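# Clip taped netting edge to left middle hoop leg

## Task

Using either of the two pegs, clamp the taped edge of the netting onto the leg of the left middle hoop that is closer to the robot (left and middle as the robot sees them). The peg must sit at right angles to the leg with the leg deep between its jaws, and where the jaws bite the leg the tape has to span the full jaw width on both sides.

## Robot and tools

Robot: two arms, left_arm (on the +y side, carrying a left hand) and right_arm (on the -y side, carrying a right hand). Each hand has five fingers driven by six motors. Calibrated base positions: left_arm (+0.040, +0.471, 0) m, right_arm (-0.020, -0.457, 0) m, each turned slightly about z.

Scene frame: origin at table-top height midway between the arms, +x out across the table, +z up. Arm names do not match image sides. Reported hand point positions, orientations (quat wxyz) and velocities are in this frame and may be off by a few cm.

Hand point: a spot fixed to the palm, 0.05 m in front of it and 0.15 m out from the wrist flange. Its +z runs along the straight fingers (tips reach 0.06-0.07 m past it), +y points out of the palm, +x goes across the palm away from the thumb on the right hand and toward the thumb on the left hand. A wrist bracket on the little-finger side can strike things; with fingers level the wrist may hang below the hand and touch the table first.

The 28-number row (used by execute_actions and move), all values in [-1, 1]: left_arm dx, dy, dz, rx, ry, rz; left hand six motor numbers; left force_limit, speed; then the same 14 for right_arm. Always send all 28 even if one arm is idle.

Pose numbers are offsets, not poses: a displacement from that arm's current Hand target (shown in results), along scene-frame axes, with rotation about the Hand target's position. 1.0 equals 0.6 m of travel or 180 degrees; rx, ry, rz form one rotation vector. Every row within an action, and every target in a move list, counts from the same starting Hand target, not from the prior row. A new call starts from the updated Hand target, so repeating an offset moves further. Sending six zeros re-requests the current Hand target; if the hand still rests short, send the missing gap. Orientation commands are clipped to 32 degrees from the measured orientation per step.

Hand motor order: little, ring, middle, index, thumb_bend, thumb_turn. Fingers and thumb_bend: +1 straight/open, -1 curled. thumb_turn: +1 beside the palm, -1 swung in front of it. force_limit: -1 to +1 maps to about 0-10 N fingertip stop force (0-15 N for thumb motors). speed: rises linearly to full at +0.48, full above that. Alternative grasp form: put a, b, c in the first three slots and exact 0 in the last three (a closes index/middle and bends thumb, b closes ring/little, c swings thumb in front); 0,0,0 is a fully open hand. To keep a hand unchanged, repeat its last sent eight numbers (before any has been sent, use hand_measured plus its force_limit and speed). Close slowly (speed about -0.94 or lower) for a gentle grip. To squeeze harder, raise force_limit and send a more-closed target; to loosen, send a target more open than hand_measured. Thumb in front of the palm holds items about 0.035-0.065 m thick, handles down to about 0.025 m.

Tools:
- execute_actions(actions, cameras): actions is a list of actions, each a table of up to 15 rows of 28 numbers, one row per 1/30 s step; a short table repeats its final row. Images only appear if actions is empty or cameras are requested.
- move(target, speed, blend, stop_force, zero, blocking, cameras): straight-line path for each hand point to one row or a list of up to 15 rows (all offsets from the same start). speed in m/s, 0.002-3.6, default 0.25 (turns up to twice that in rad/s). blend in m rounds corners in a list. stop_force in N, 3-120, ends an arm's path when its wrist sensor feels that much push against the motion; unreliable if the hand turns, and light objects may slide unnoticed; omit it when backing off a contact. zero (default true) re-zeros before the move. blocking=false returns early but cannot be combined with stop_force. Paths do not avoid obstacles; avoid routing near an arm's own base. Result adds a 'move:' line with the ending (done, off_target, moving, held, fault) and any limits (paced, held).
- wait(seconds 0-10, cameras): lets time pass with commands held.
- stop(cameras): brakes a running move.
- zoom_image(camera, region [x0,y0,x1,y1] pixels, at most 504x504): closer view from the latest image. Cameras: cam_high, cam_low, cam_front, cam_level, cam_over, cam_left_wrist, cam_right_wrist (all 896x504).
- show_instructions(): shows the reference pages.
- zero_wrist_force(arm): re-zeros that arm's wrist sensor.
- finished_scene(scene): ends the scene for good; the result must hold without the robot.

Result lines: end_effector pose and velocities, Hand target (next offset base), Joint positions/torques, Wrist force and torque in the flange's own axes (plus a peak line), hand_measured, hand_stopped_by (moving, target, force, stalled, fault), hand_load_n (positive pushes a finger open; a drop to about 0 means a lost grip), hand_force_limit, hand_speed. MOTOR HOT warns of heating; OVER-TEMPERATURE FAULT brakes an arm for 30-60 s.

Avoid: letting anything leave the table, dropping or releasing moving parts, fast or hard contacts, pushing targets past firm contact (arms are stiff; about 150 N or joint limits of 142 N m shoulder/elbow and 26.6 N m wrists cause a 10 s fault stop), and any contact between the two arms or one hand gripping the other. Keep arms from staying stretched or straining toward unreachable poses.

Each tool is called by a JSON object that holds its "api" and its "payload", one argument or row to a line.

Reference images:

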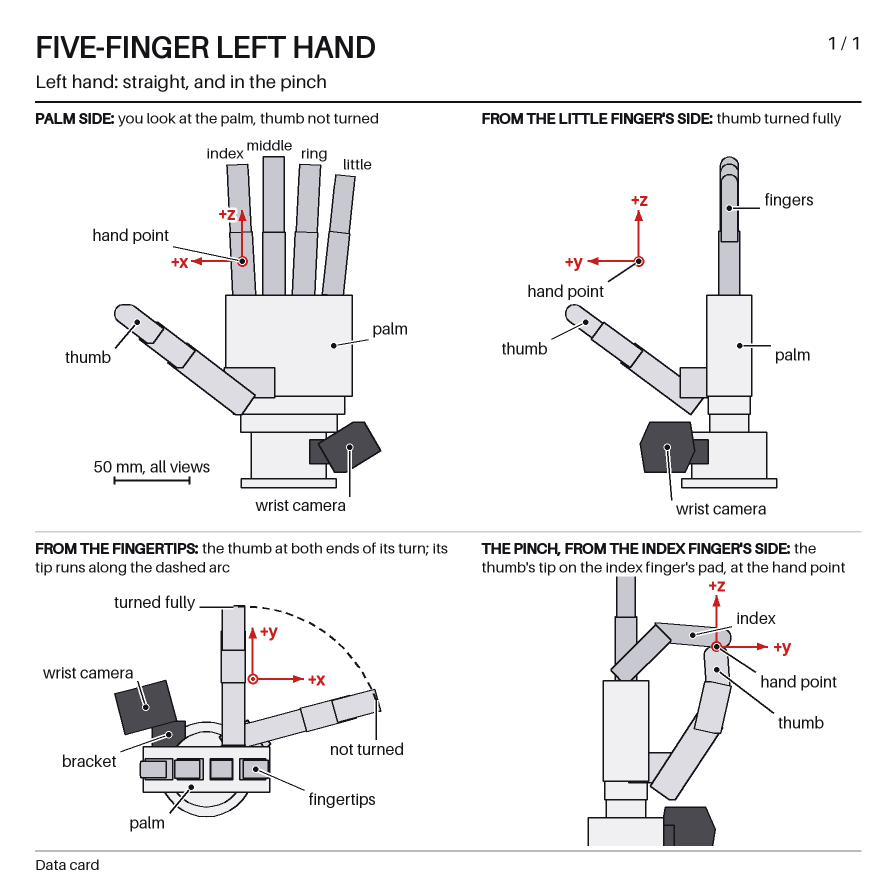

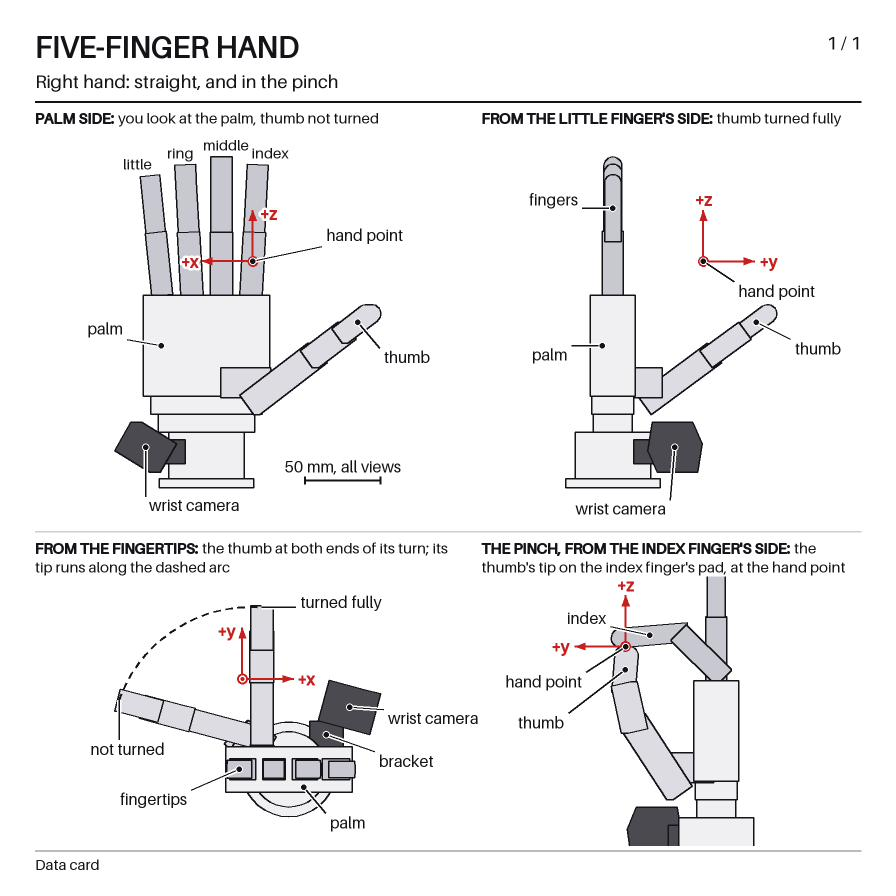

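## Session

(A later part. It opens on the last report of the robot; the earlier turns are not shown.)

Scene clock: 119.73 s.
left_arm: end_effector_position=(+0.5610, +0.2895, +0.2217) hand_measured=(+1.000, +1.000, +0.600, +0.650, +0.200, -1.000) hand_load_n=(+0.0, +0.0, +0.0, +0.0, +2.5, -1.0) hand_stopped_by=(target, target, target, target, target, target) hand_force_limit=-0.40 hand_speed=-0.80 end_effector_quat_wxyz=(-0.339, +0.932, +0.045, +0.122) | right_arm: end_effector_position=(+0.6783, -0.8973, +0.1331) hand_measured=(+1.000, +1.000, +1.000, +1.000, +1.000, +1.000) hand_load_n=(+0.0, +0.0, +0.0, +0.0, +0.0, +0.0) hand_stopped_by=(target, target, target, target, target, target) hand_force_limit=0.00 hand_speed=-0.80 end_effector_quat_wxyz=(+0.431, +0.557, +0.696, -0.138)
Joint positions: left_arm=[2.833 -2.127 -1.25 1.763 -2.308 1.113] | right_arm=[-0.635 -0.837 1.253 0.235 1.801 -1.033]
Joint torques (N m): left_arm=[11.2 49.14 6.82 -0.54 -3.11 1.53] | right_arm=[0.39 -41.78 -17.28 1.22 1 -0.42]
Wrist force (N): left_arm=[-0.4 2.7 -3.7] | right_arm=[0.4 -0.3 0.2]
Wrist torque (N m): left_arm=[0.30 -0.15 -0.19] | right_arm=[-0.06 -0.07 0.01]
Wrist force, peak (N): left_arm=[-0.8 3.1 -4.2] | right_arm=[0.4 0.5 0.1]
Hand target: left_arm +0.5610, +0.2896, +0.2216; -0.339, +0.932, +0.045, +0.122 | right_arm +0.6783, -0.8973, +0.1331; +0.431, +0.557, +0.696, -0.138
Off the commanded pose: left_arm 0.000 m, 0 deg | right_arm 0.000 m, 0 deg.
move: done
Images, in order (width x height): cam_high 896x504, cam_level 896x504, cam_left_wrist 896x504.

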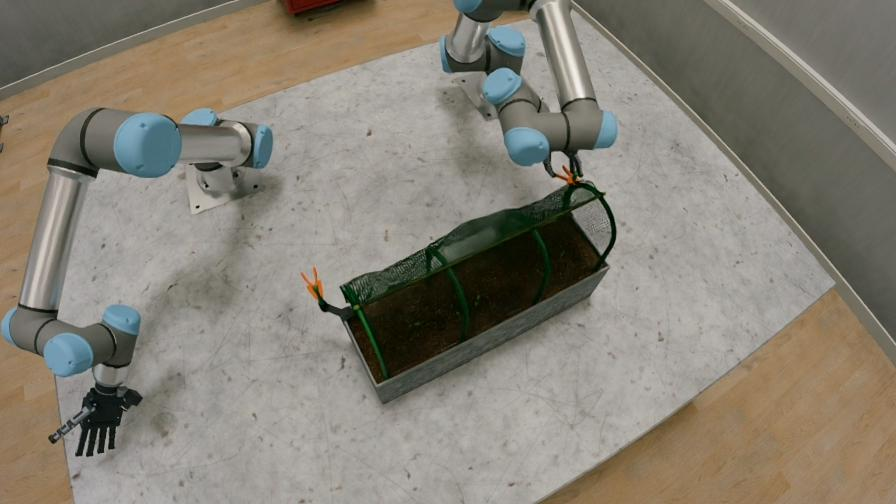

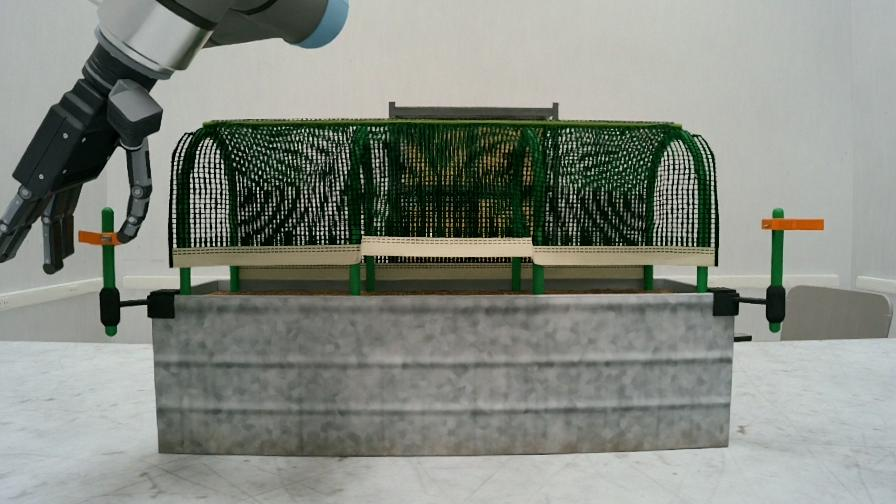

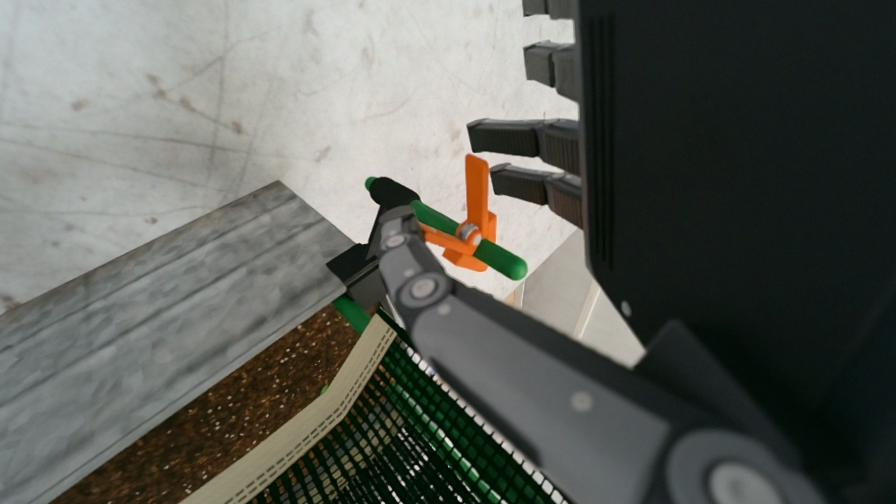

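{"api": "move", "payload": {
  "target": [
    [0,0.0155,-0.005,0,0,0, 1,1,0.6,0.65,0.2,-1, -0.4,-0.8, 0,0,0,0,0,0, 0,0,0,0,0,0, 0,-0.8]
  ],
  "speed": 0.02,
  "cameras": ["cam_left_wrist","cam_level","cam_high"]
}}

{"api": "zoom_image", "payload": {
  "camera": "cam_left_wrist",
  "region": [380, 120, 600, 300]
}}

{"api": "zoom_image", "payload": {
  "camera": "cam_level",
  "region": [40, 180, 180, 300]
}}

{"api": "zoom_image", "payload": {
  "camera": "cam_high",
  "region": [540, 150, 580, 190]
}}

Scene clock: 121.03 s.
left_arm: end_effector_position=(+0.5610, +0.2988, +0.2187) hand_measured=(+1.000, +1.000, +0.600, +0.650, +0.202, -1.000) hand_load_n=(+0.0, +0.0, -0.5, +0.0, +3.5, -1.0) hand_stopped_by=(target, target, target, target, target, target) hand_force_limit=-0.40 hand_speed=-0.80 end_effector_quat_wxyz=(-0.339, +0.932, +0.045, +0.122) | right_arm: end_effector_position=(+0.6783, -0.8973, +0.1331) hand_measured=(+1.000, +1.000, +1.000, +1.000, +1.000, +1.000) hand_load_n=(+0.0, +0.0, +0.0, +0.0, +0.0, +0.0) hand_stopped_by=(target, target, target, target, target, target) hand_force_limit=0.00 hand_speed=-0.80 end_effector_quat_wxyz=(+0.431, +0.557, +0.696, -0.138)
Joint positions: left_arm=[2.85 -2.115 -1.272 1.79 -2.309 1.136] | right_arm=[-0.635 -0.837 1.253 0.235 1.801 -1.033]
Joint torques (N m): left_arm=[12.08 48.46 4.03 -0.66 -3.14 1.75] | right_arm=[0.58 -41.85 -17.23 1.07 0.95 -0.43]
Wrist force (N): left_arm=[-0.9 3.6 -3.6] | right_arm=[0.3 0.2 -0.2]
Wrist torque (N m): left_arm=[0.35 -0.15 -0.22] | right_arm=[0.04 -0.04 0.03]
Wrist force, peak (N): left_arm=[-1.4 4.4 -4.6] | right_arm=[0.3 0.5 0.0]
Hand target: left_arm +0.5610, +0.2989, +0.2186; -0.339, +0.932, +0.045, +0.122 | right_arm +0.6783, -0.8973, +0.1331; +0.431, +0.557, +0.696, -0.138
Off the commanded pose: left_arm 0.000 m, 0 deg | right_arm 0.000 m, 0 deg.
move: done
Images, in order (width x height): cam_high 896x504, cam_level 896x504, cam_left_wrist 896x504.

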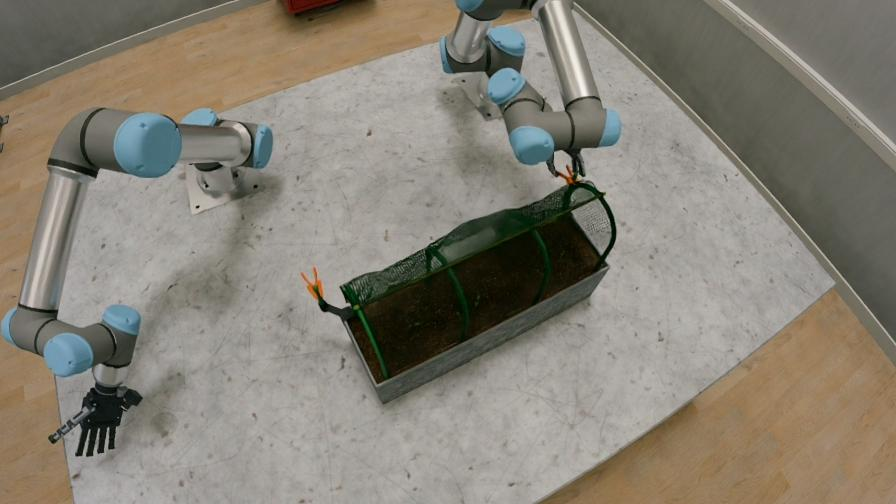

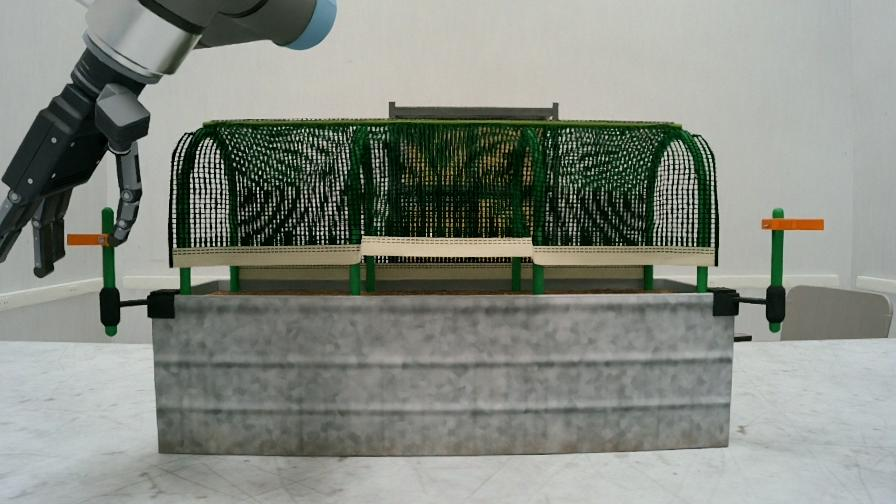

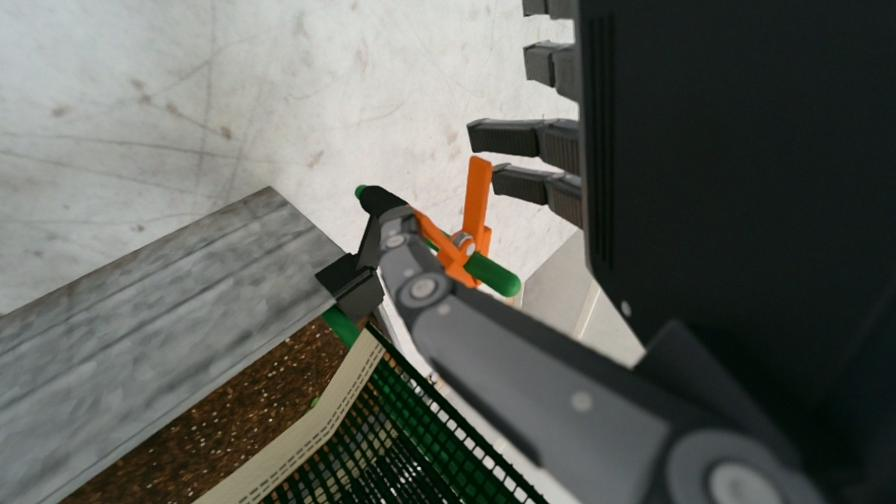

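Scaled by 2.291 from the camera's 896x504 image, which has a finer 1280x720 frame.

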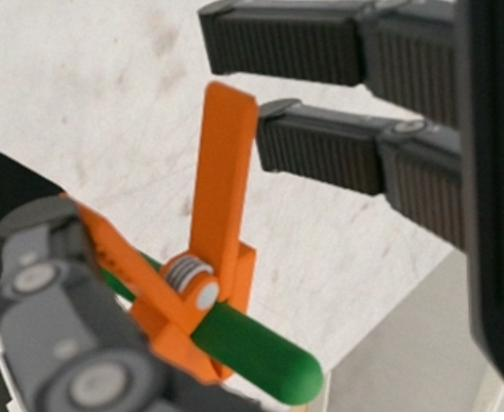

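Scaled by 3.600 from the camera's 896x504 image, which has a finer 1280x720 frame.

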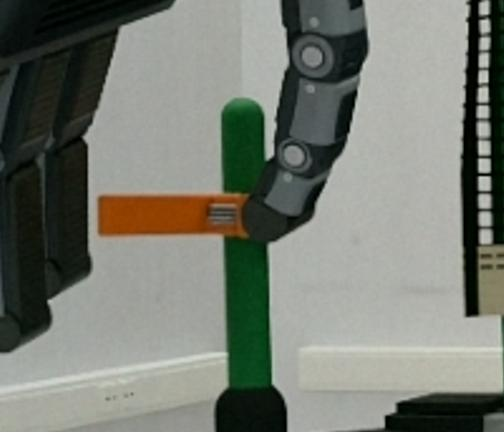

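Scaled by 12.600 from the camera's 896x504 image, which has a finer 1280x720 frame.

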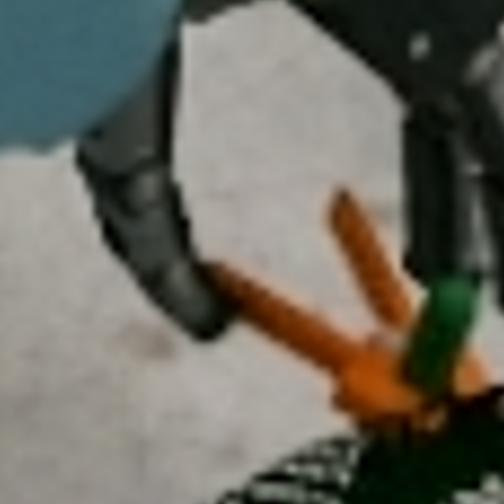

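{"api": "move", "payload": {
  "target": [
    [0,-0.042,-0.0095,0,0,0, 1,1,0.6,0.65,0.2,-1, -0.4,-0.8, 0,0,0,0,0,0, 0,0,0,0,0,0, 0,-0.8],
    [0,-0.042,-0.0095,0,0,0, 1,1,0.6,0.65,-0.1,-1, -0.4,-0.6, 0,0,0,0,0,0, 0,0,0,0,0,0, 0,-0.8],
    [0,-0.029,-0.0095,0,0,0, 1,1,0.6,0.65,-0.1,-1, -0.4,-0.6, 0,0,0,0,0,0, 0,0,0,0,0,0, 0,-0.8],
    [0,-0.029,-0.0095,0,0,0, 1,1,0.4,0.45,-0.1,-1, -0.5,-0.85, 0,0,0,0,0,0, 0,0,0,0,0,0, 0,-0.8]
  ],
  "speed": 0.04,
  "cameras": ["cam_left_wrist","cam_level","cam_high"]
}}

{"api": "zoom_image", "payload": {
  "camera": "cam_left_wrist",
  "region": [380, 120, 600, 300]
}}

{"api": "zoom_image", "payload": {
  "camera": "cam_level",
  "region": [40, 180, 180, 300]
}}

{"api": "zoom_image", "payload": {
  "camera": "cam_high",
  "region": [540, 150, 580, 190]
}}

Scene clock: 125.50 s.
left_arm: end_effector_position=(+0.5610, +0.2815, +0.2129) hand_measured=(+1.000, +1.000, +0.476, +0.450, -0.098, -1.000) hand_load_n=(+0.0, +0.0, +2.0, +1.0, +5.0, +0.5) hand_stopped_by=(target, target, force, target, target, target) hand_force_limit=-0.50 hand_speed=-0.85 end_effector_quat_wxyz=(-0.339, +0.932, +0.045, +0.122) | right_arm: end_effector_position=(+0.6783, -0.8973, +0.1331) hand_measured=(+1.000, +1.000, +1.000, +1.000, +1.000, +1.000) hand_load_n=(+0.0, +0.0, +0.0, +0.0, +0.0, +0.0) hand_stopped_by=(target, target, target, target, target, target) hand_force_limit=0.00 hand_speed=-0.80 end_effector_quat_wxyz=(+0.431, +0.557, +0.696, -0.138)
Joint positions: left_arm=[2.818 -2.144 -1.249 1.766 -2.307 1.093] | right_arm=[-0.635 -0.837 1.253 0.235 1.801 -1.033]
Joint torques (N m): left_arm=[10.4 49.45 5.8 -0.43 -2.35 1.58] | right_arm=[0.46 -41.71 -17.63 1.32 0.94 -0.42]
Wrist force (N): left_arm=[-1.9 1.1 -2.8] | right_arm=[0.1 0.2 0.1]
Wrist torque (N m): left_arm=[0.28 -0.20 -0.25] | right_arm=[0.03 -0.02 0.02]
Wrist force, peak (N): left_arm=[-1.1 3.6 -4.3] | right_arm=[0.4 0.4 0.3]
Hand target: left_arm +0.5610, +0.2815, +0.2129; -0.339, +0.932, +0.045, +0.122 | right_arm +0.6783, -0.8973, +0.1331; +0.431, +0.557, +0.696, -0.138
Off the commanded pose: left_arm 0.000 m, 0 deg | right_arm 0.000 m, 0 deg.
move: done
Images, in order (width x height): cam_high 896x504, cam_level 896x504, cam_left_wrist 896x504.

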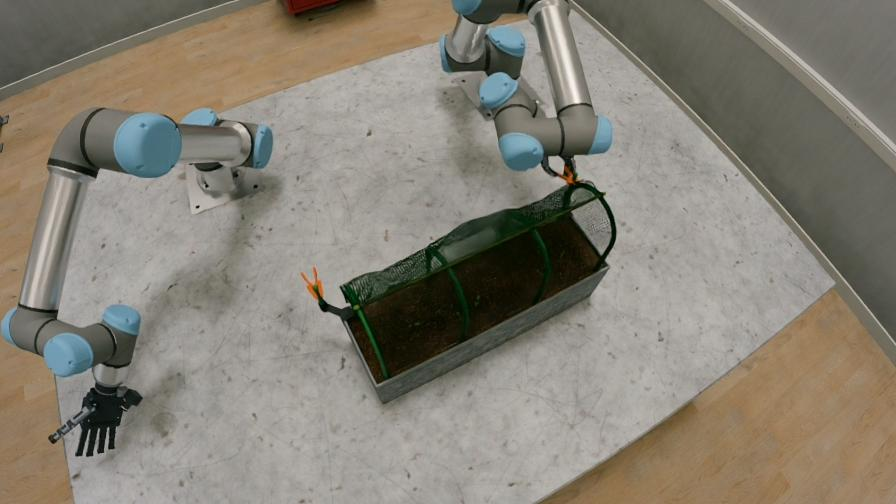

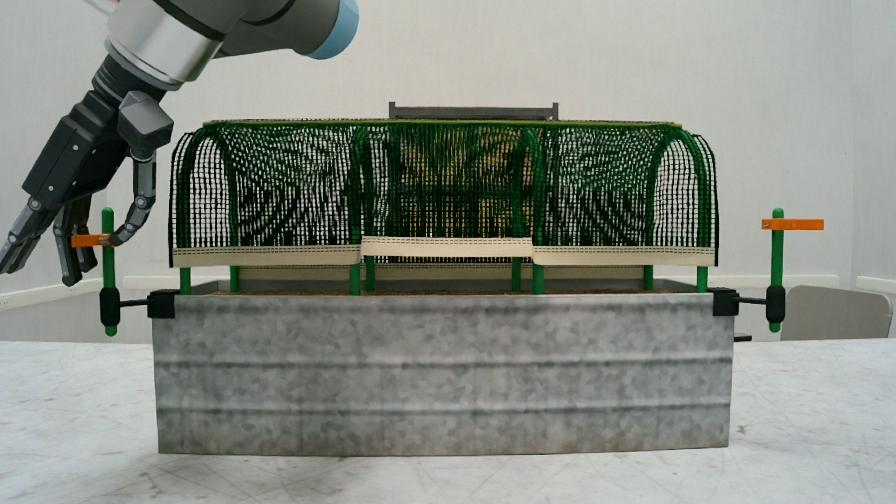

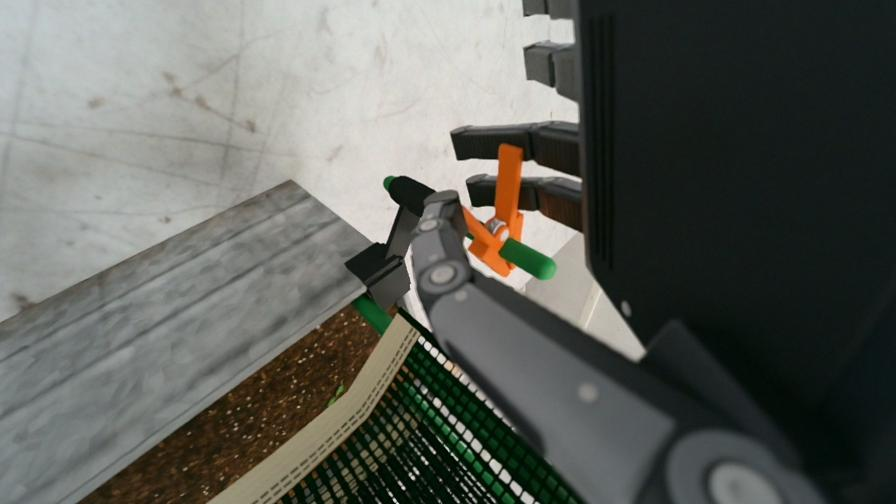

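Scaled by 2.291 from the camera's 896x504 image, which has a finer 1280x720 frame.

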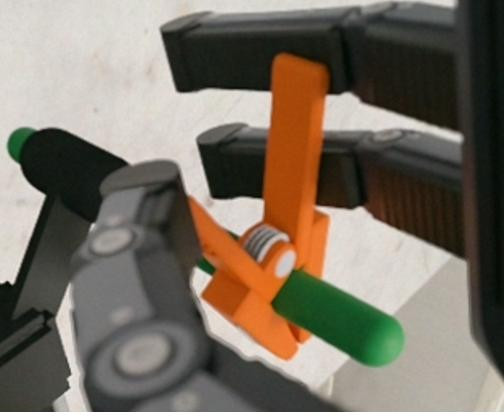

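Scaled by 3.600 from the camera's 896x504 image, which has a finer 1280x720 frame.

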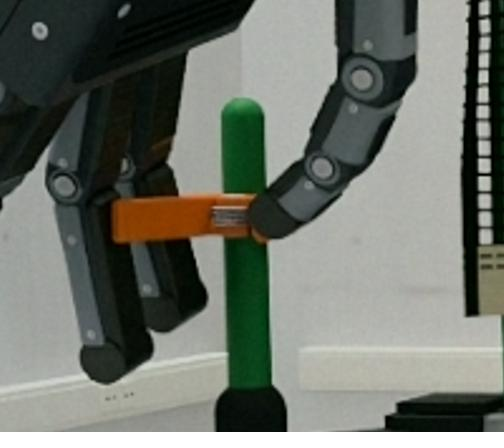

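Scaled by 12.600 from the camera's 896x504 image, which has a finer 1280x720 frame.

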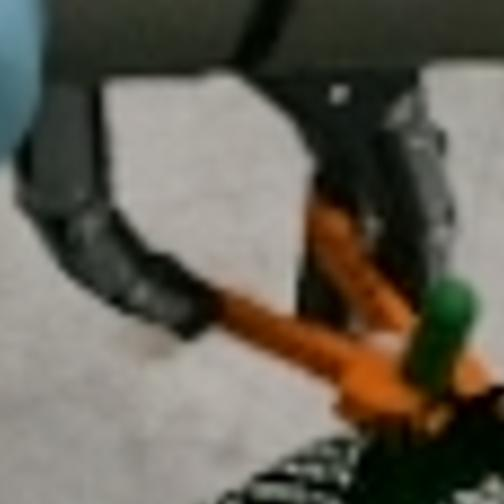

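{"api": "execute_actions", "payload": {
  "actions": [],
  "cameras": ["cam_level", "cam_left_wrist"]
}}

{"api": "zoom_image", "payload": {
  "camera": "cam_level",
  "region": [40, 180, 180, 300]
}}

{"api": "zoom_image", "payload": {
  "camera": "cam_left_wrist",
  "region": [380, 120, 600, 300]
}}

Scene clock: 126.70 s.
left_arm: end_effector_position=(+0.5610, +0.2815, +0.2129) hand_measured=(+1.000, +1.000, +0.476, +0.450, -0.098, -1.000) hand_load_n=(+0.0, +0.0, +2.0, +1.0, +5.5, +0.0) hand_stopped_by=(target, target, force, target, target, target) hand_force_limit=-0.50 hand_speed=-0.85 end_effector_quat_wxyz=(-0.339, +0.932, +0.045, +0.122) | right_arm: end_effector_position=(+0.6783, -0.8973, +0.1331) hand_measured=(+1.000, +1.000, +1.000, +1.000, +1.000, +1.000) hand_load_n=(+0.0, +0.0, +0.0, +0.0, +0.0, +0.0) hand_stopped_by=(target, target, target, target, target, target) hand_force_limit=0.00 hand_speed=-0.80 end_effector_quat_wxyz=(+0.431, +0.557, +0.696, -0.138)
Joint positions: left_arm=[2.818 -2.144 -1.249 1.766 -2.307 1.093] | right_arm=[-0.635 -0.837 1.253 0.235 1.801 -1.033]
Joint velocities: within noise
Joint torques (N m): left_arm=[7.93 48.71 5.65 -0.32 -0.86 1.58] | right_arm=[0.59 -41.46 -17.31 1.24 1.07 -0.46]
Wrist force (N): left_arm=[-2.2 1.3 -2.8] | right_arm=[0.1 0.2 0.0]
Wrist torque (N m): left_arm=[0.30 -0.16 -0.26] | right_arm=[0.04 -0.02 0.01]
Wrist force, peak (N): left_arm=[-2.1 1.2 -3.2] | right_arm=[0.5 0.3 0.0]
Hand target: left_arm +0.5610, +0.2815, +0.2129; -0.339, +0.932, +0.045, +0.122 | right_arm +0.6783, -0.8973, +0.1331; +0.431, +0.557, +0.696, -0.138
Off the commanded pose: left_arm 0.000 m, 0 deg | right_arm 0.000 m, 0 deg.
Images, in order (width x height): cam_level 896x504, cam_left_wrist 896x504.

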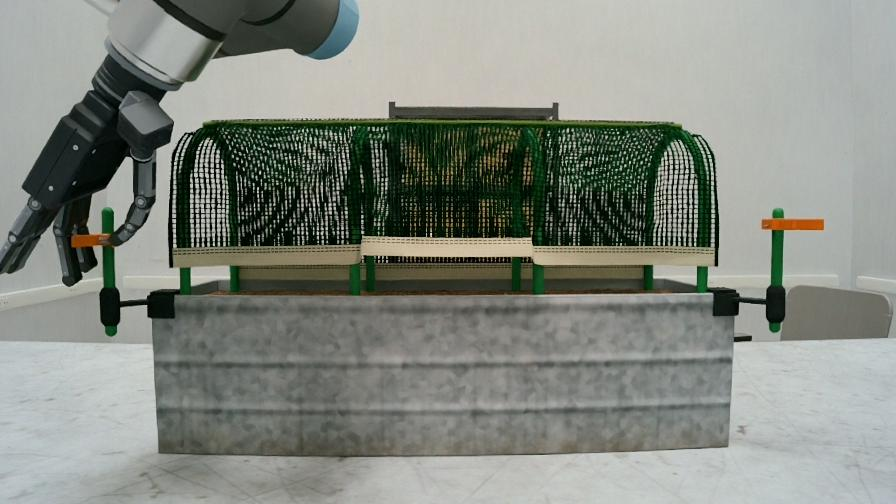

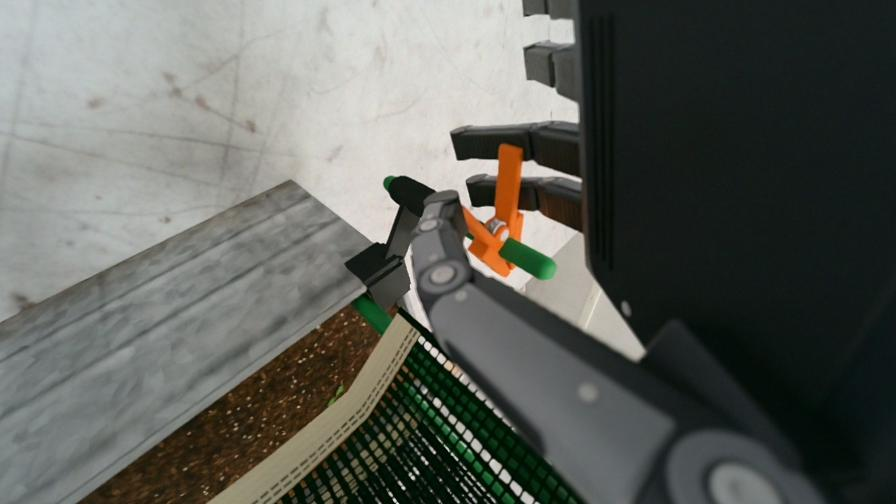

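Scaled by 3.600 from the camera's 896x504 image, which has a finer 1280x720 frame.

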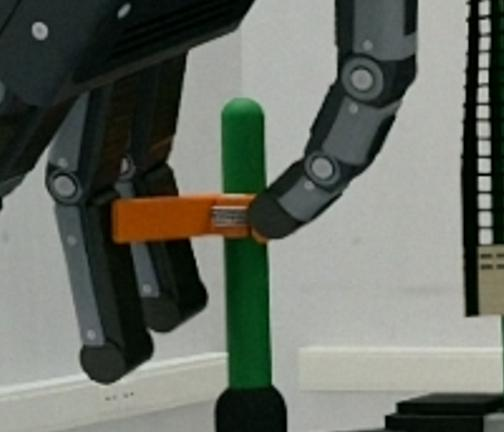

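Scaled by 2.291 from the camera's 896x504 image, which has a finer 1280x720 frame.

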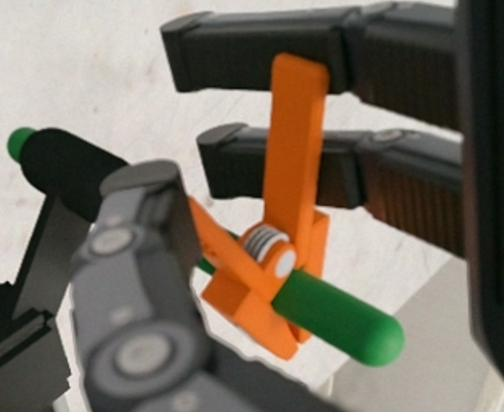

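{"api": "move", "payload": {
  "target": [0,0.0035,0,0,0,0,1,1,0.34,0.36,-0.1,-1,0.2,-0.88,0,0,0,0,0,0,0,0,0,0,0,0,0,-0.8],
  "speed": 0.02,
  "cameras": ["cam_level", "cam_left_wrist"]
}}

{"api": "zoom_image", "payload": {
  "camera": "cam_level",
  "region": [40, 180, 180, 300]
}}

{"api": "zoom_image", "payload": {
  "camera": "cam_left_wrist",
  "region": [380, 120, 600, 300]
}}

Scene clock: 127.87 s.
left_arm: end_effector_position=(+0.5610, +0.2834, +0.2129) hand_measured=(+1.000, +1.000, +0.402, +0.420, -0.098, -1.000) hand_load_n=(+0.0, +0.0, +5.0, +0.0, +9.5, -1.0) hand_stopped_by=(target, target, force, force, target, target) hand_force_limit=0.20 hand_speed=-0.88 end_effector_quat_wxyz=(-0.339, +0.932, +0.045, +0.122) | right_arm: end_effector_position=(+0.6783, -0.8973, +0.1331) hand_measured=(+1.000, +1.000, +1.000, +1.000, +1.000, +1.000) hand_load_n=(+0.0, +0.0, +0.0, +0.0, +0.0, +0.0) hand_stopped_by=(target, target, target, target, target, target) hand_force_limit=0.00 hand_speed=-0.80 end_effector_quat_wxyz=(+0.431, +0.557, +0.696, -0.138)
Joint positions: left_arm=[2.821 -2.142 -1.253 1.77 -2.307 1.098] | right_arm=[-0.635 -0.837 1.253 0.235 1.801 -1.033]
Joint torques (N m): left_arm=[12.65 49.84 7 -0.3 -3.55 1.43] | right_arm=[0.61 -41.55 -17.6 1.23 1.04 -0.44]
Wrist force (N): left_arm=[-3.4 3.4 -5.2] | right_arm=[0.1 0.3 -0.1]
Wrist torque (N m): left_arm=[0.39 -0.19 -0.27] | right_arm=[0.06 -0.02 0.02]
Wrist force, peak (N): left_arm=[-3.4 3.4 -5.2] | right_arm=[0.4 0.3 -0.3]
Hand target: left_arm +0.5610, +0.2836, +0.2129; -0.339, +0.932, +0.045, +0.122 | right_arm +0.6783, -0.8973, +0.1331; +0.431, +0.557, +0.696, -0.138
Off the commanded pose: left_arm 0.000 m, 0 deg | right_arm 0.000 m, 0 deg.
move: done
Images, in order (width x height): cam_level 896x504, cam_left_wrist 896x504.

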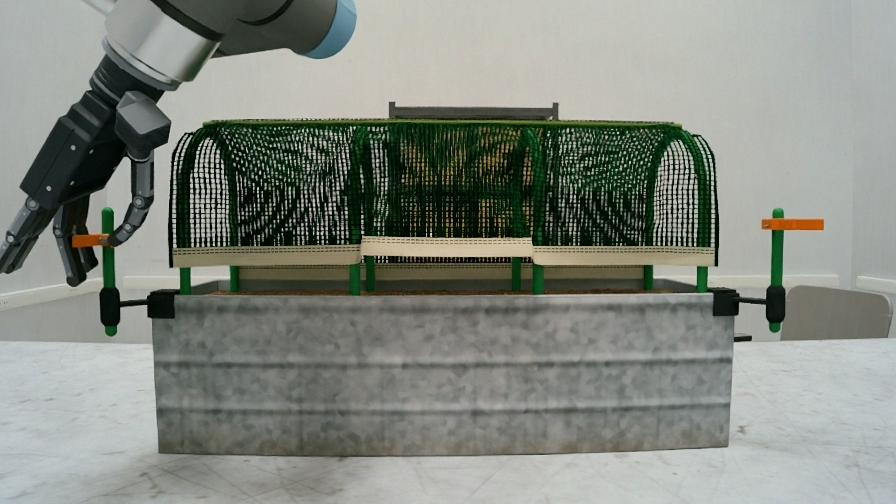

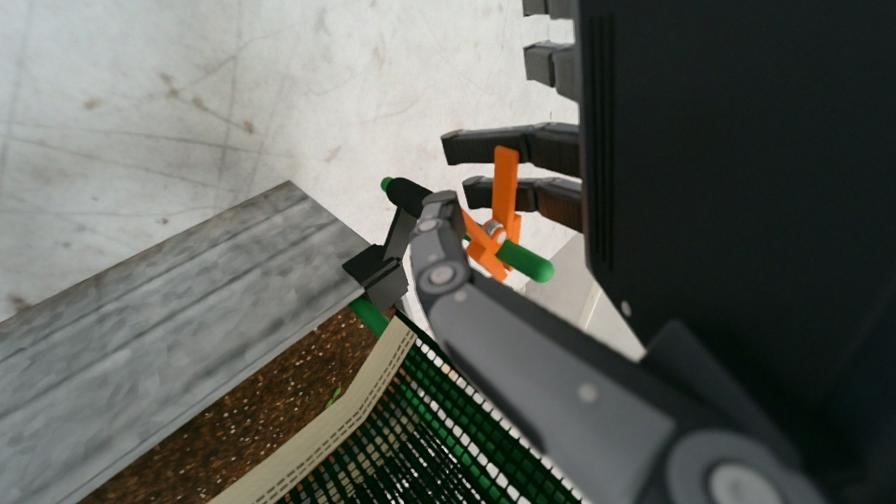

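Scaled by 3.600 from the camera's 896x504 image, which has a finer 1280x720 frame.

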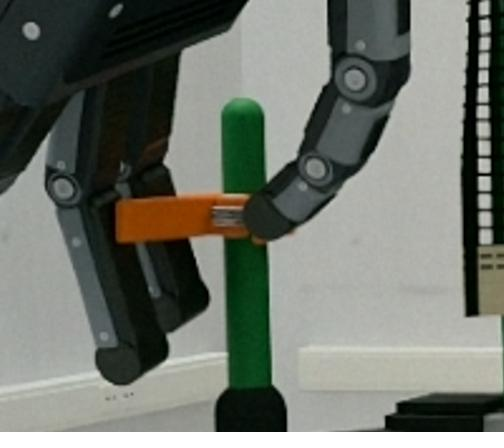

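Scaled by 2.291 from the camera's 896x504 image, which has a finer 1280x720 frame.

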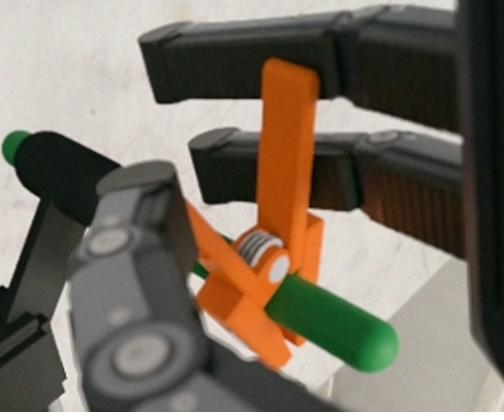

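{"api": "move", "payload": {
  "target": [0,0.0035,-0.0015,0,0,0,1,1,0.30,0.33,-0.1,-1,0.5,-0.88,0,0,0,0,0,0,0,0,0,0,0,0,0,-0.8],
  "speed": 0.02,
  "cameras": ["cam_level", "cam_left_wrist"]
}}

{"api": "zoom_image", "payload": {
  "camera": "cam_level",
  "region": [40, 180, 180, 300]
}}

{"api": "zoom_image", "payload": {
  "camera": "cam_left_wrist",
  "region": [380, 120, 600, 300]
}}

Scene clock: 129.13 s.
left_arm: end_effector_position=(+0.5610, +0.2855, +0.2121) hand_measured=(+1.000, +1.000, +0.304, +0.354, -0.096, -1.000) hand_load_n=(+0.0, +0.0, +7.5, +1.0, +13.5, -2.0) hand_stopped_by=(target, target, force, force, target, target) hand_force_limit=0.50 hand_speed=-0.88 end_effector_quat_wxyz=(-0.339, +0.932, +0.045, +0.122) | right_arm: end_effector_position=(+0.6783, -0.8973, +0.1331) hand_measured=(+1.000, +1.000, +1.000, +1.000, +1.000, +1.000) hand_load_n=(+0.0, +0.0, +0.0, +0.0, +0.0, +0.0) hand_stopped_by=(target, target, target, target, target, target) hand_force_limit=0.00 hand_speed=-0.80 end_effector_quat_wxyz=(+0.431, +0.557, +0.696, -0.138)
Joint positions: left_arm=[2.825 -2.139 -1.258 1.777 -2.308 1.103] | right_arm=[-0.635 -0.837 1.253 0.235 1.801 -1.033]
Joint torques (N m): left_arm=[14.03 48.13 4.44 0.5 -3.82 1.27] | right_arm=[0.42 -41.35 -17.88 1.33 1.02 -0.38]
Wrist force (N): left_arm=[-7.4 2.7 -6.0] | right_arm=[0.2 0.2 0.1]
Wrist torque (N m): left_arm=[0.39 -0.22 -0.34] | right_arm=[0.04 -0.03 0.02]
Wrist force, peak (N): left_arm=[-7.7 2.4 -6.2] | right_arm=[0.5 0.4 0.0]
Hand target: left_arm +0.5610, +0.2857, +0.2120; -0.339, +0.932, +0.045, +0.122 | right_arm +0.6783, -0.8973, +0.1331; +0.431, +0.557, +0.696, -0.138
Off the commanded pose: left_arm 0.000 m, 0 deg | right_arm 0.000 m, 0 deg.
move: done
Images, in order (width x height): cam_level 896x504, cam_left_wrist 896x504.

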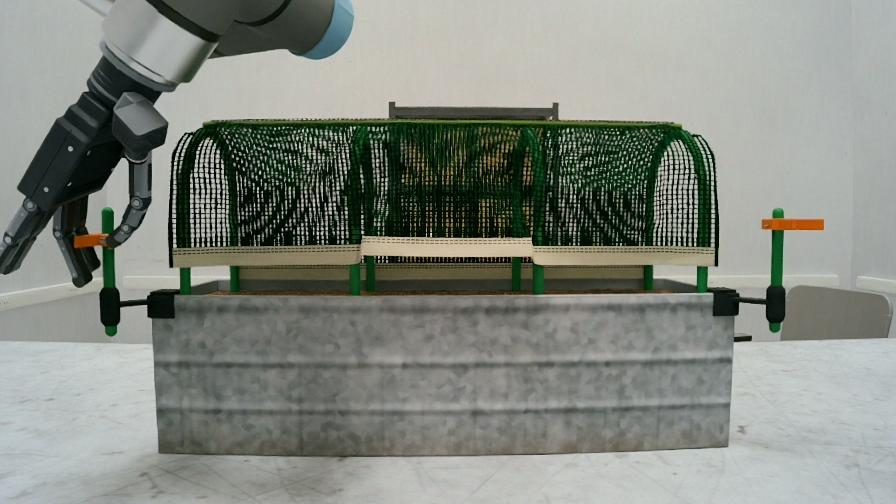

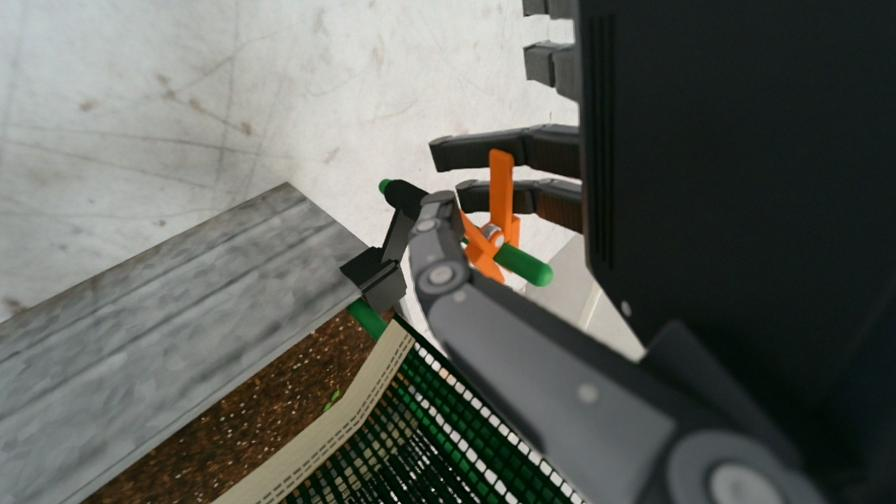

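Scaled by 3.600 from the camera's 896x504 image, which has a finer 1280x720 frame.

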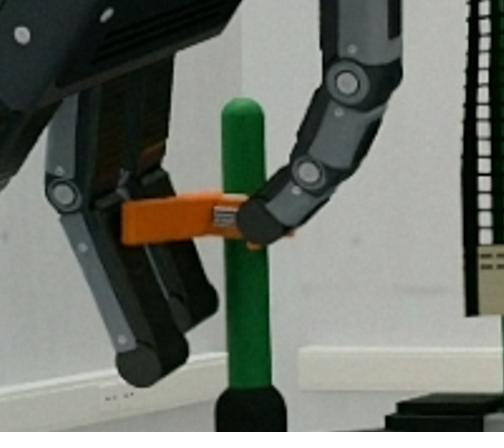

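Scaled by 2.291 from the camera's 896x504 image, which has a finer 1280x720 frame.

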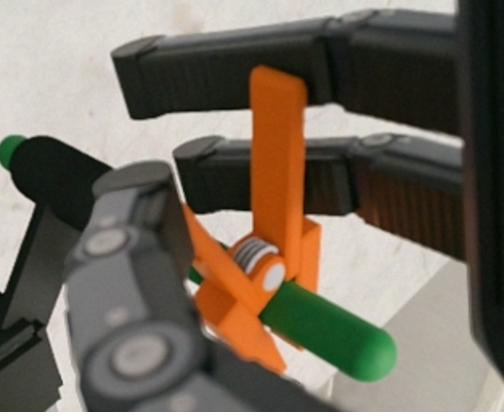

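{"api": "move", "payload": {
  "target": [0,0.0012,-0.0008,0,0,0,1,1,0.24,0.30,-0.1,-1,0.62,-0.88,0,0,0,0,0,0,0,0,0,0,0,0,0,-0.8],
  "speed": 0.02,
  "cameras": ["cam_level", "cam_left_wrist"]
}}

{"api": "zoom_image", "payload": {
  "camera": "cam_level",
  "region": [40, 180, 180, 300]
}}

{"api": "zoom_image", "payload": {
  "camera": "cam_left_wrist",
  "region": [420, 150, 560, 280]
}}

Scene clock: 130.60 s.
left_arm: end_effector_position=(+0.5610, +0.2864, +0.2116) hand_measured=(+1.000, +1.000, +0.242, +0.312, -0.096, -1.000) hand_load_n=(+0.0, -0.5, +8.0, +4.5, +15.0, -2.5) hand_stopped_by=(target, target, target, force, target, target) hand_force_limit=0.62 hand_speed=-0.88 end_effector_quat_wxyz=(-0.339, +0.932, +0.045, +0.122) | right_arm: end_effector_position=(+0.6783, -0.8973, +0.1331) hand_measured=(+1.000, +1.000, +1.000, +1.000, +1.000, +1.000) hand_load_n=(+0.0, +0.0, +0.0, +0.0, +0.0, +0.0) hand_stopped_by=(target, target, target, target, target, target) hand_force_limit=0.00 hand_speed=-0.80 end_effector_quat_wxyz=(+0.431, +0.557, +0.696, -0.138)
Joint positions: left_arm=[2.827 -2.138 -1.261 1.78 -2.308 1.105] | right_arm=[-0.635 -0.837 1.253 0.235 1.801 -1.033]
Joint torques (N m): left_arm=[12.96 48.08 7.83 1.07 -1.96 1.42] | right_arm=[0.11 -42.01 -17.67 1.23 1.07 -0.49]
Wrist force (N): left_arm=[-8.2 0.2 -5.1] | right_arm=[0.2 0.1 0.1]
Wrist torque (N m): left_arm=[0.38 -0.27 -0.38] | right_arm=[0.02 -0.04 0.01]
Wrist force, peak (N): left_arm=[-7.4 3.2 -6.3] | right_arm=[0.4 0.5 0.1]
Hand target: left_arm +0.5610, +0.2864, +0.2116; -0.339, +0.932, +0.045, +0.122 | right_arm +0.6783, -0.8973, +0.1331; +0.431, +0.557, +0.696, -0.138
Off the commanded pose: left_arm 0.000 m, 0 deg | right_arm 0.000 m, 0 deg.
move: done
Images, in order (width x height): cam_level 896x504, cam_left_wrist 896x504.

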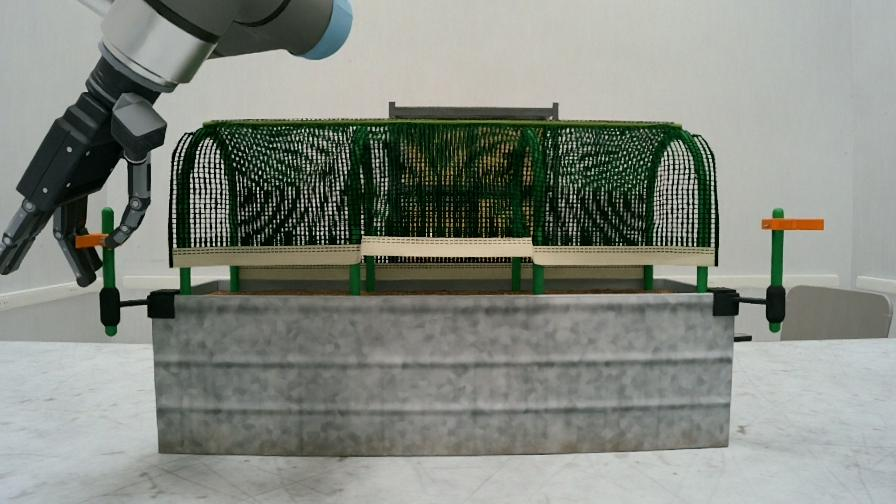

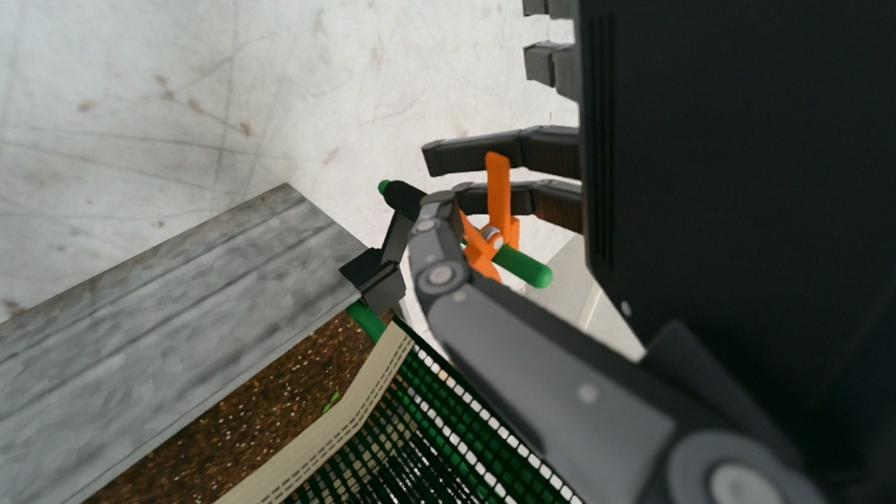

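Scaled by 3.600 from the camera's 896x504 image, which has a finer 1280x720 frame.

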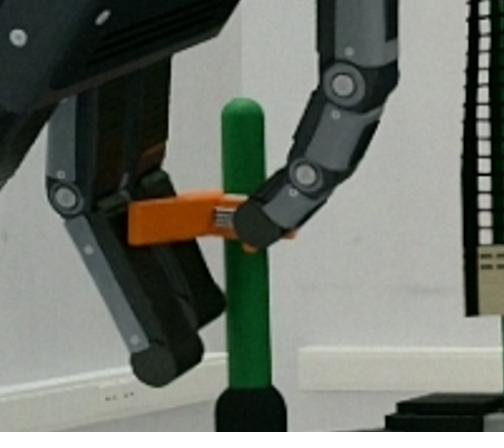

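Scaled by 3.600 from the camera's 896x504 image, which has a finer 1280x720 frame.

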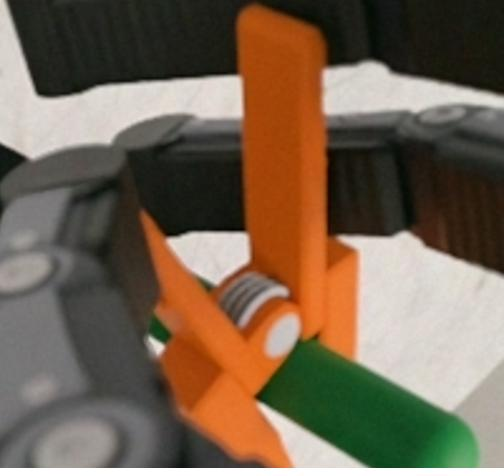

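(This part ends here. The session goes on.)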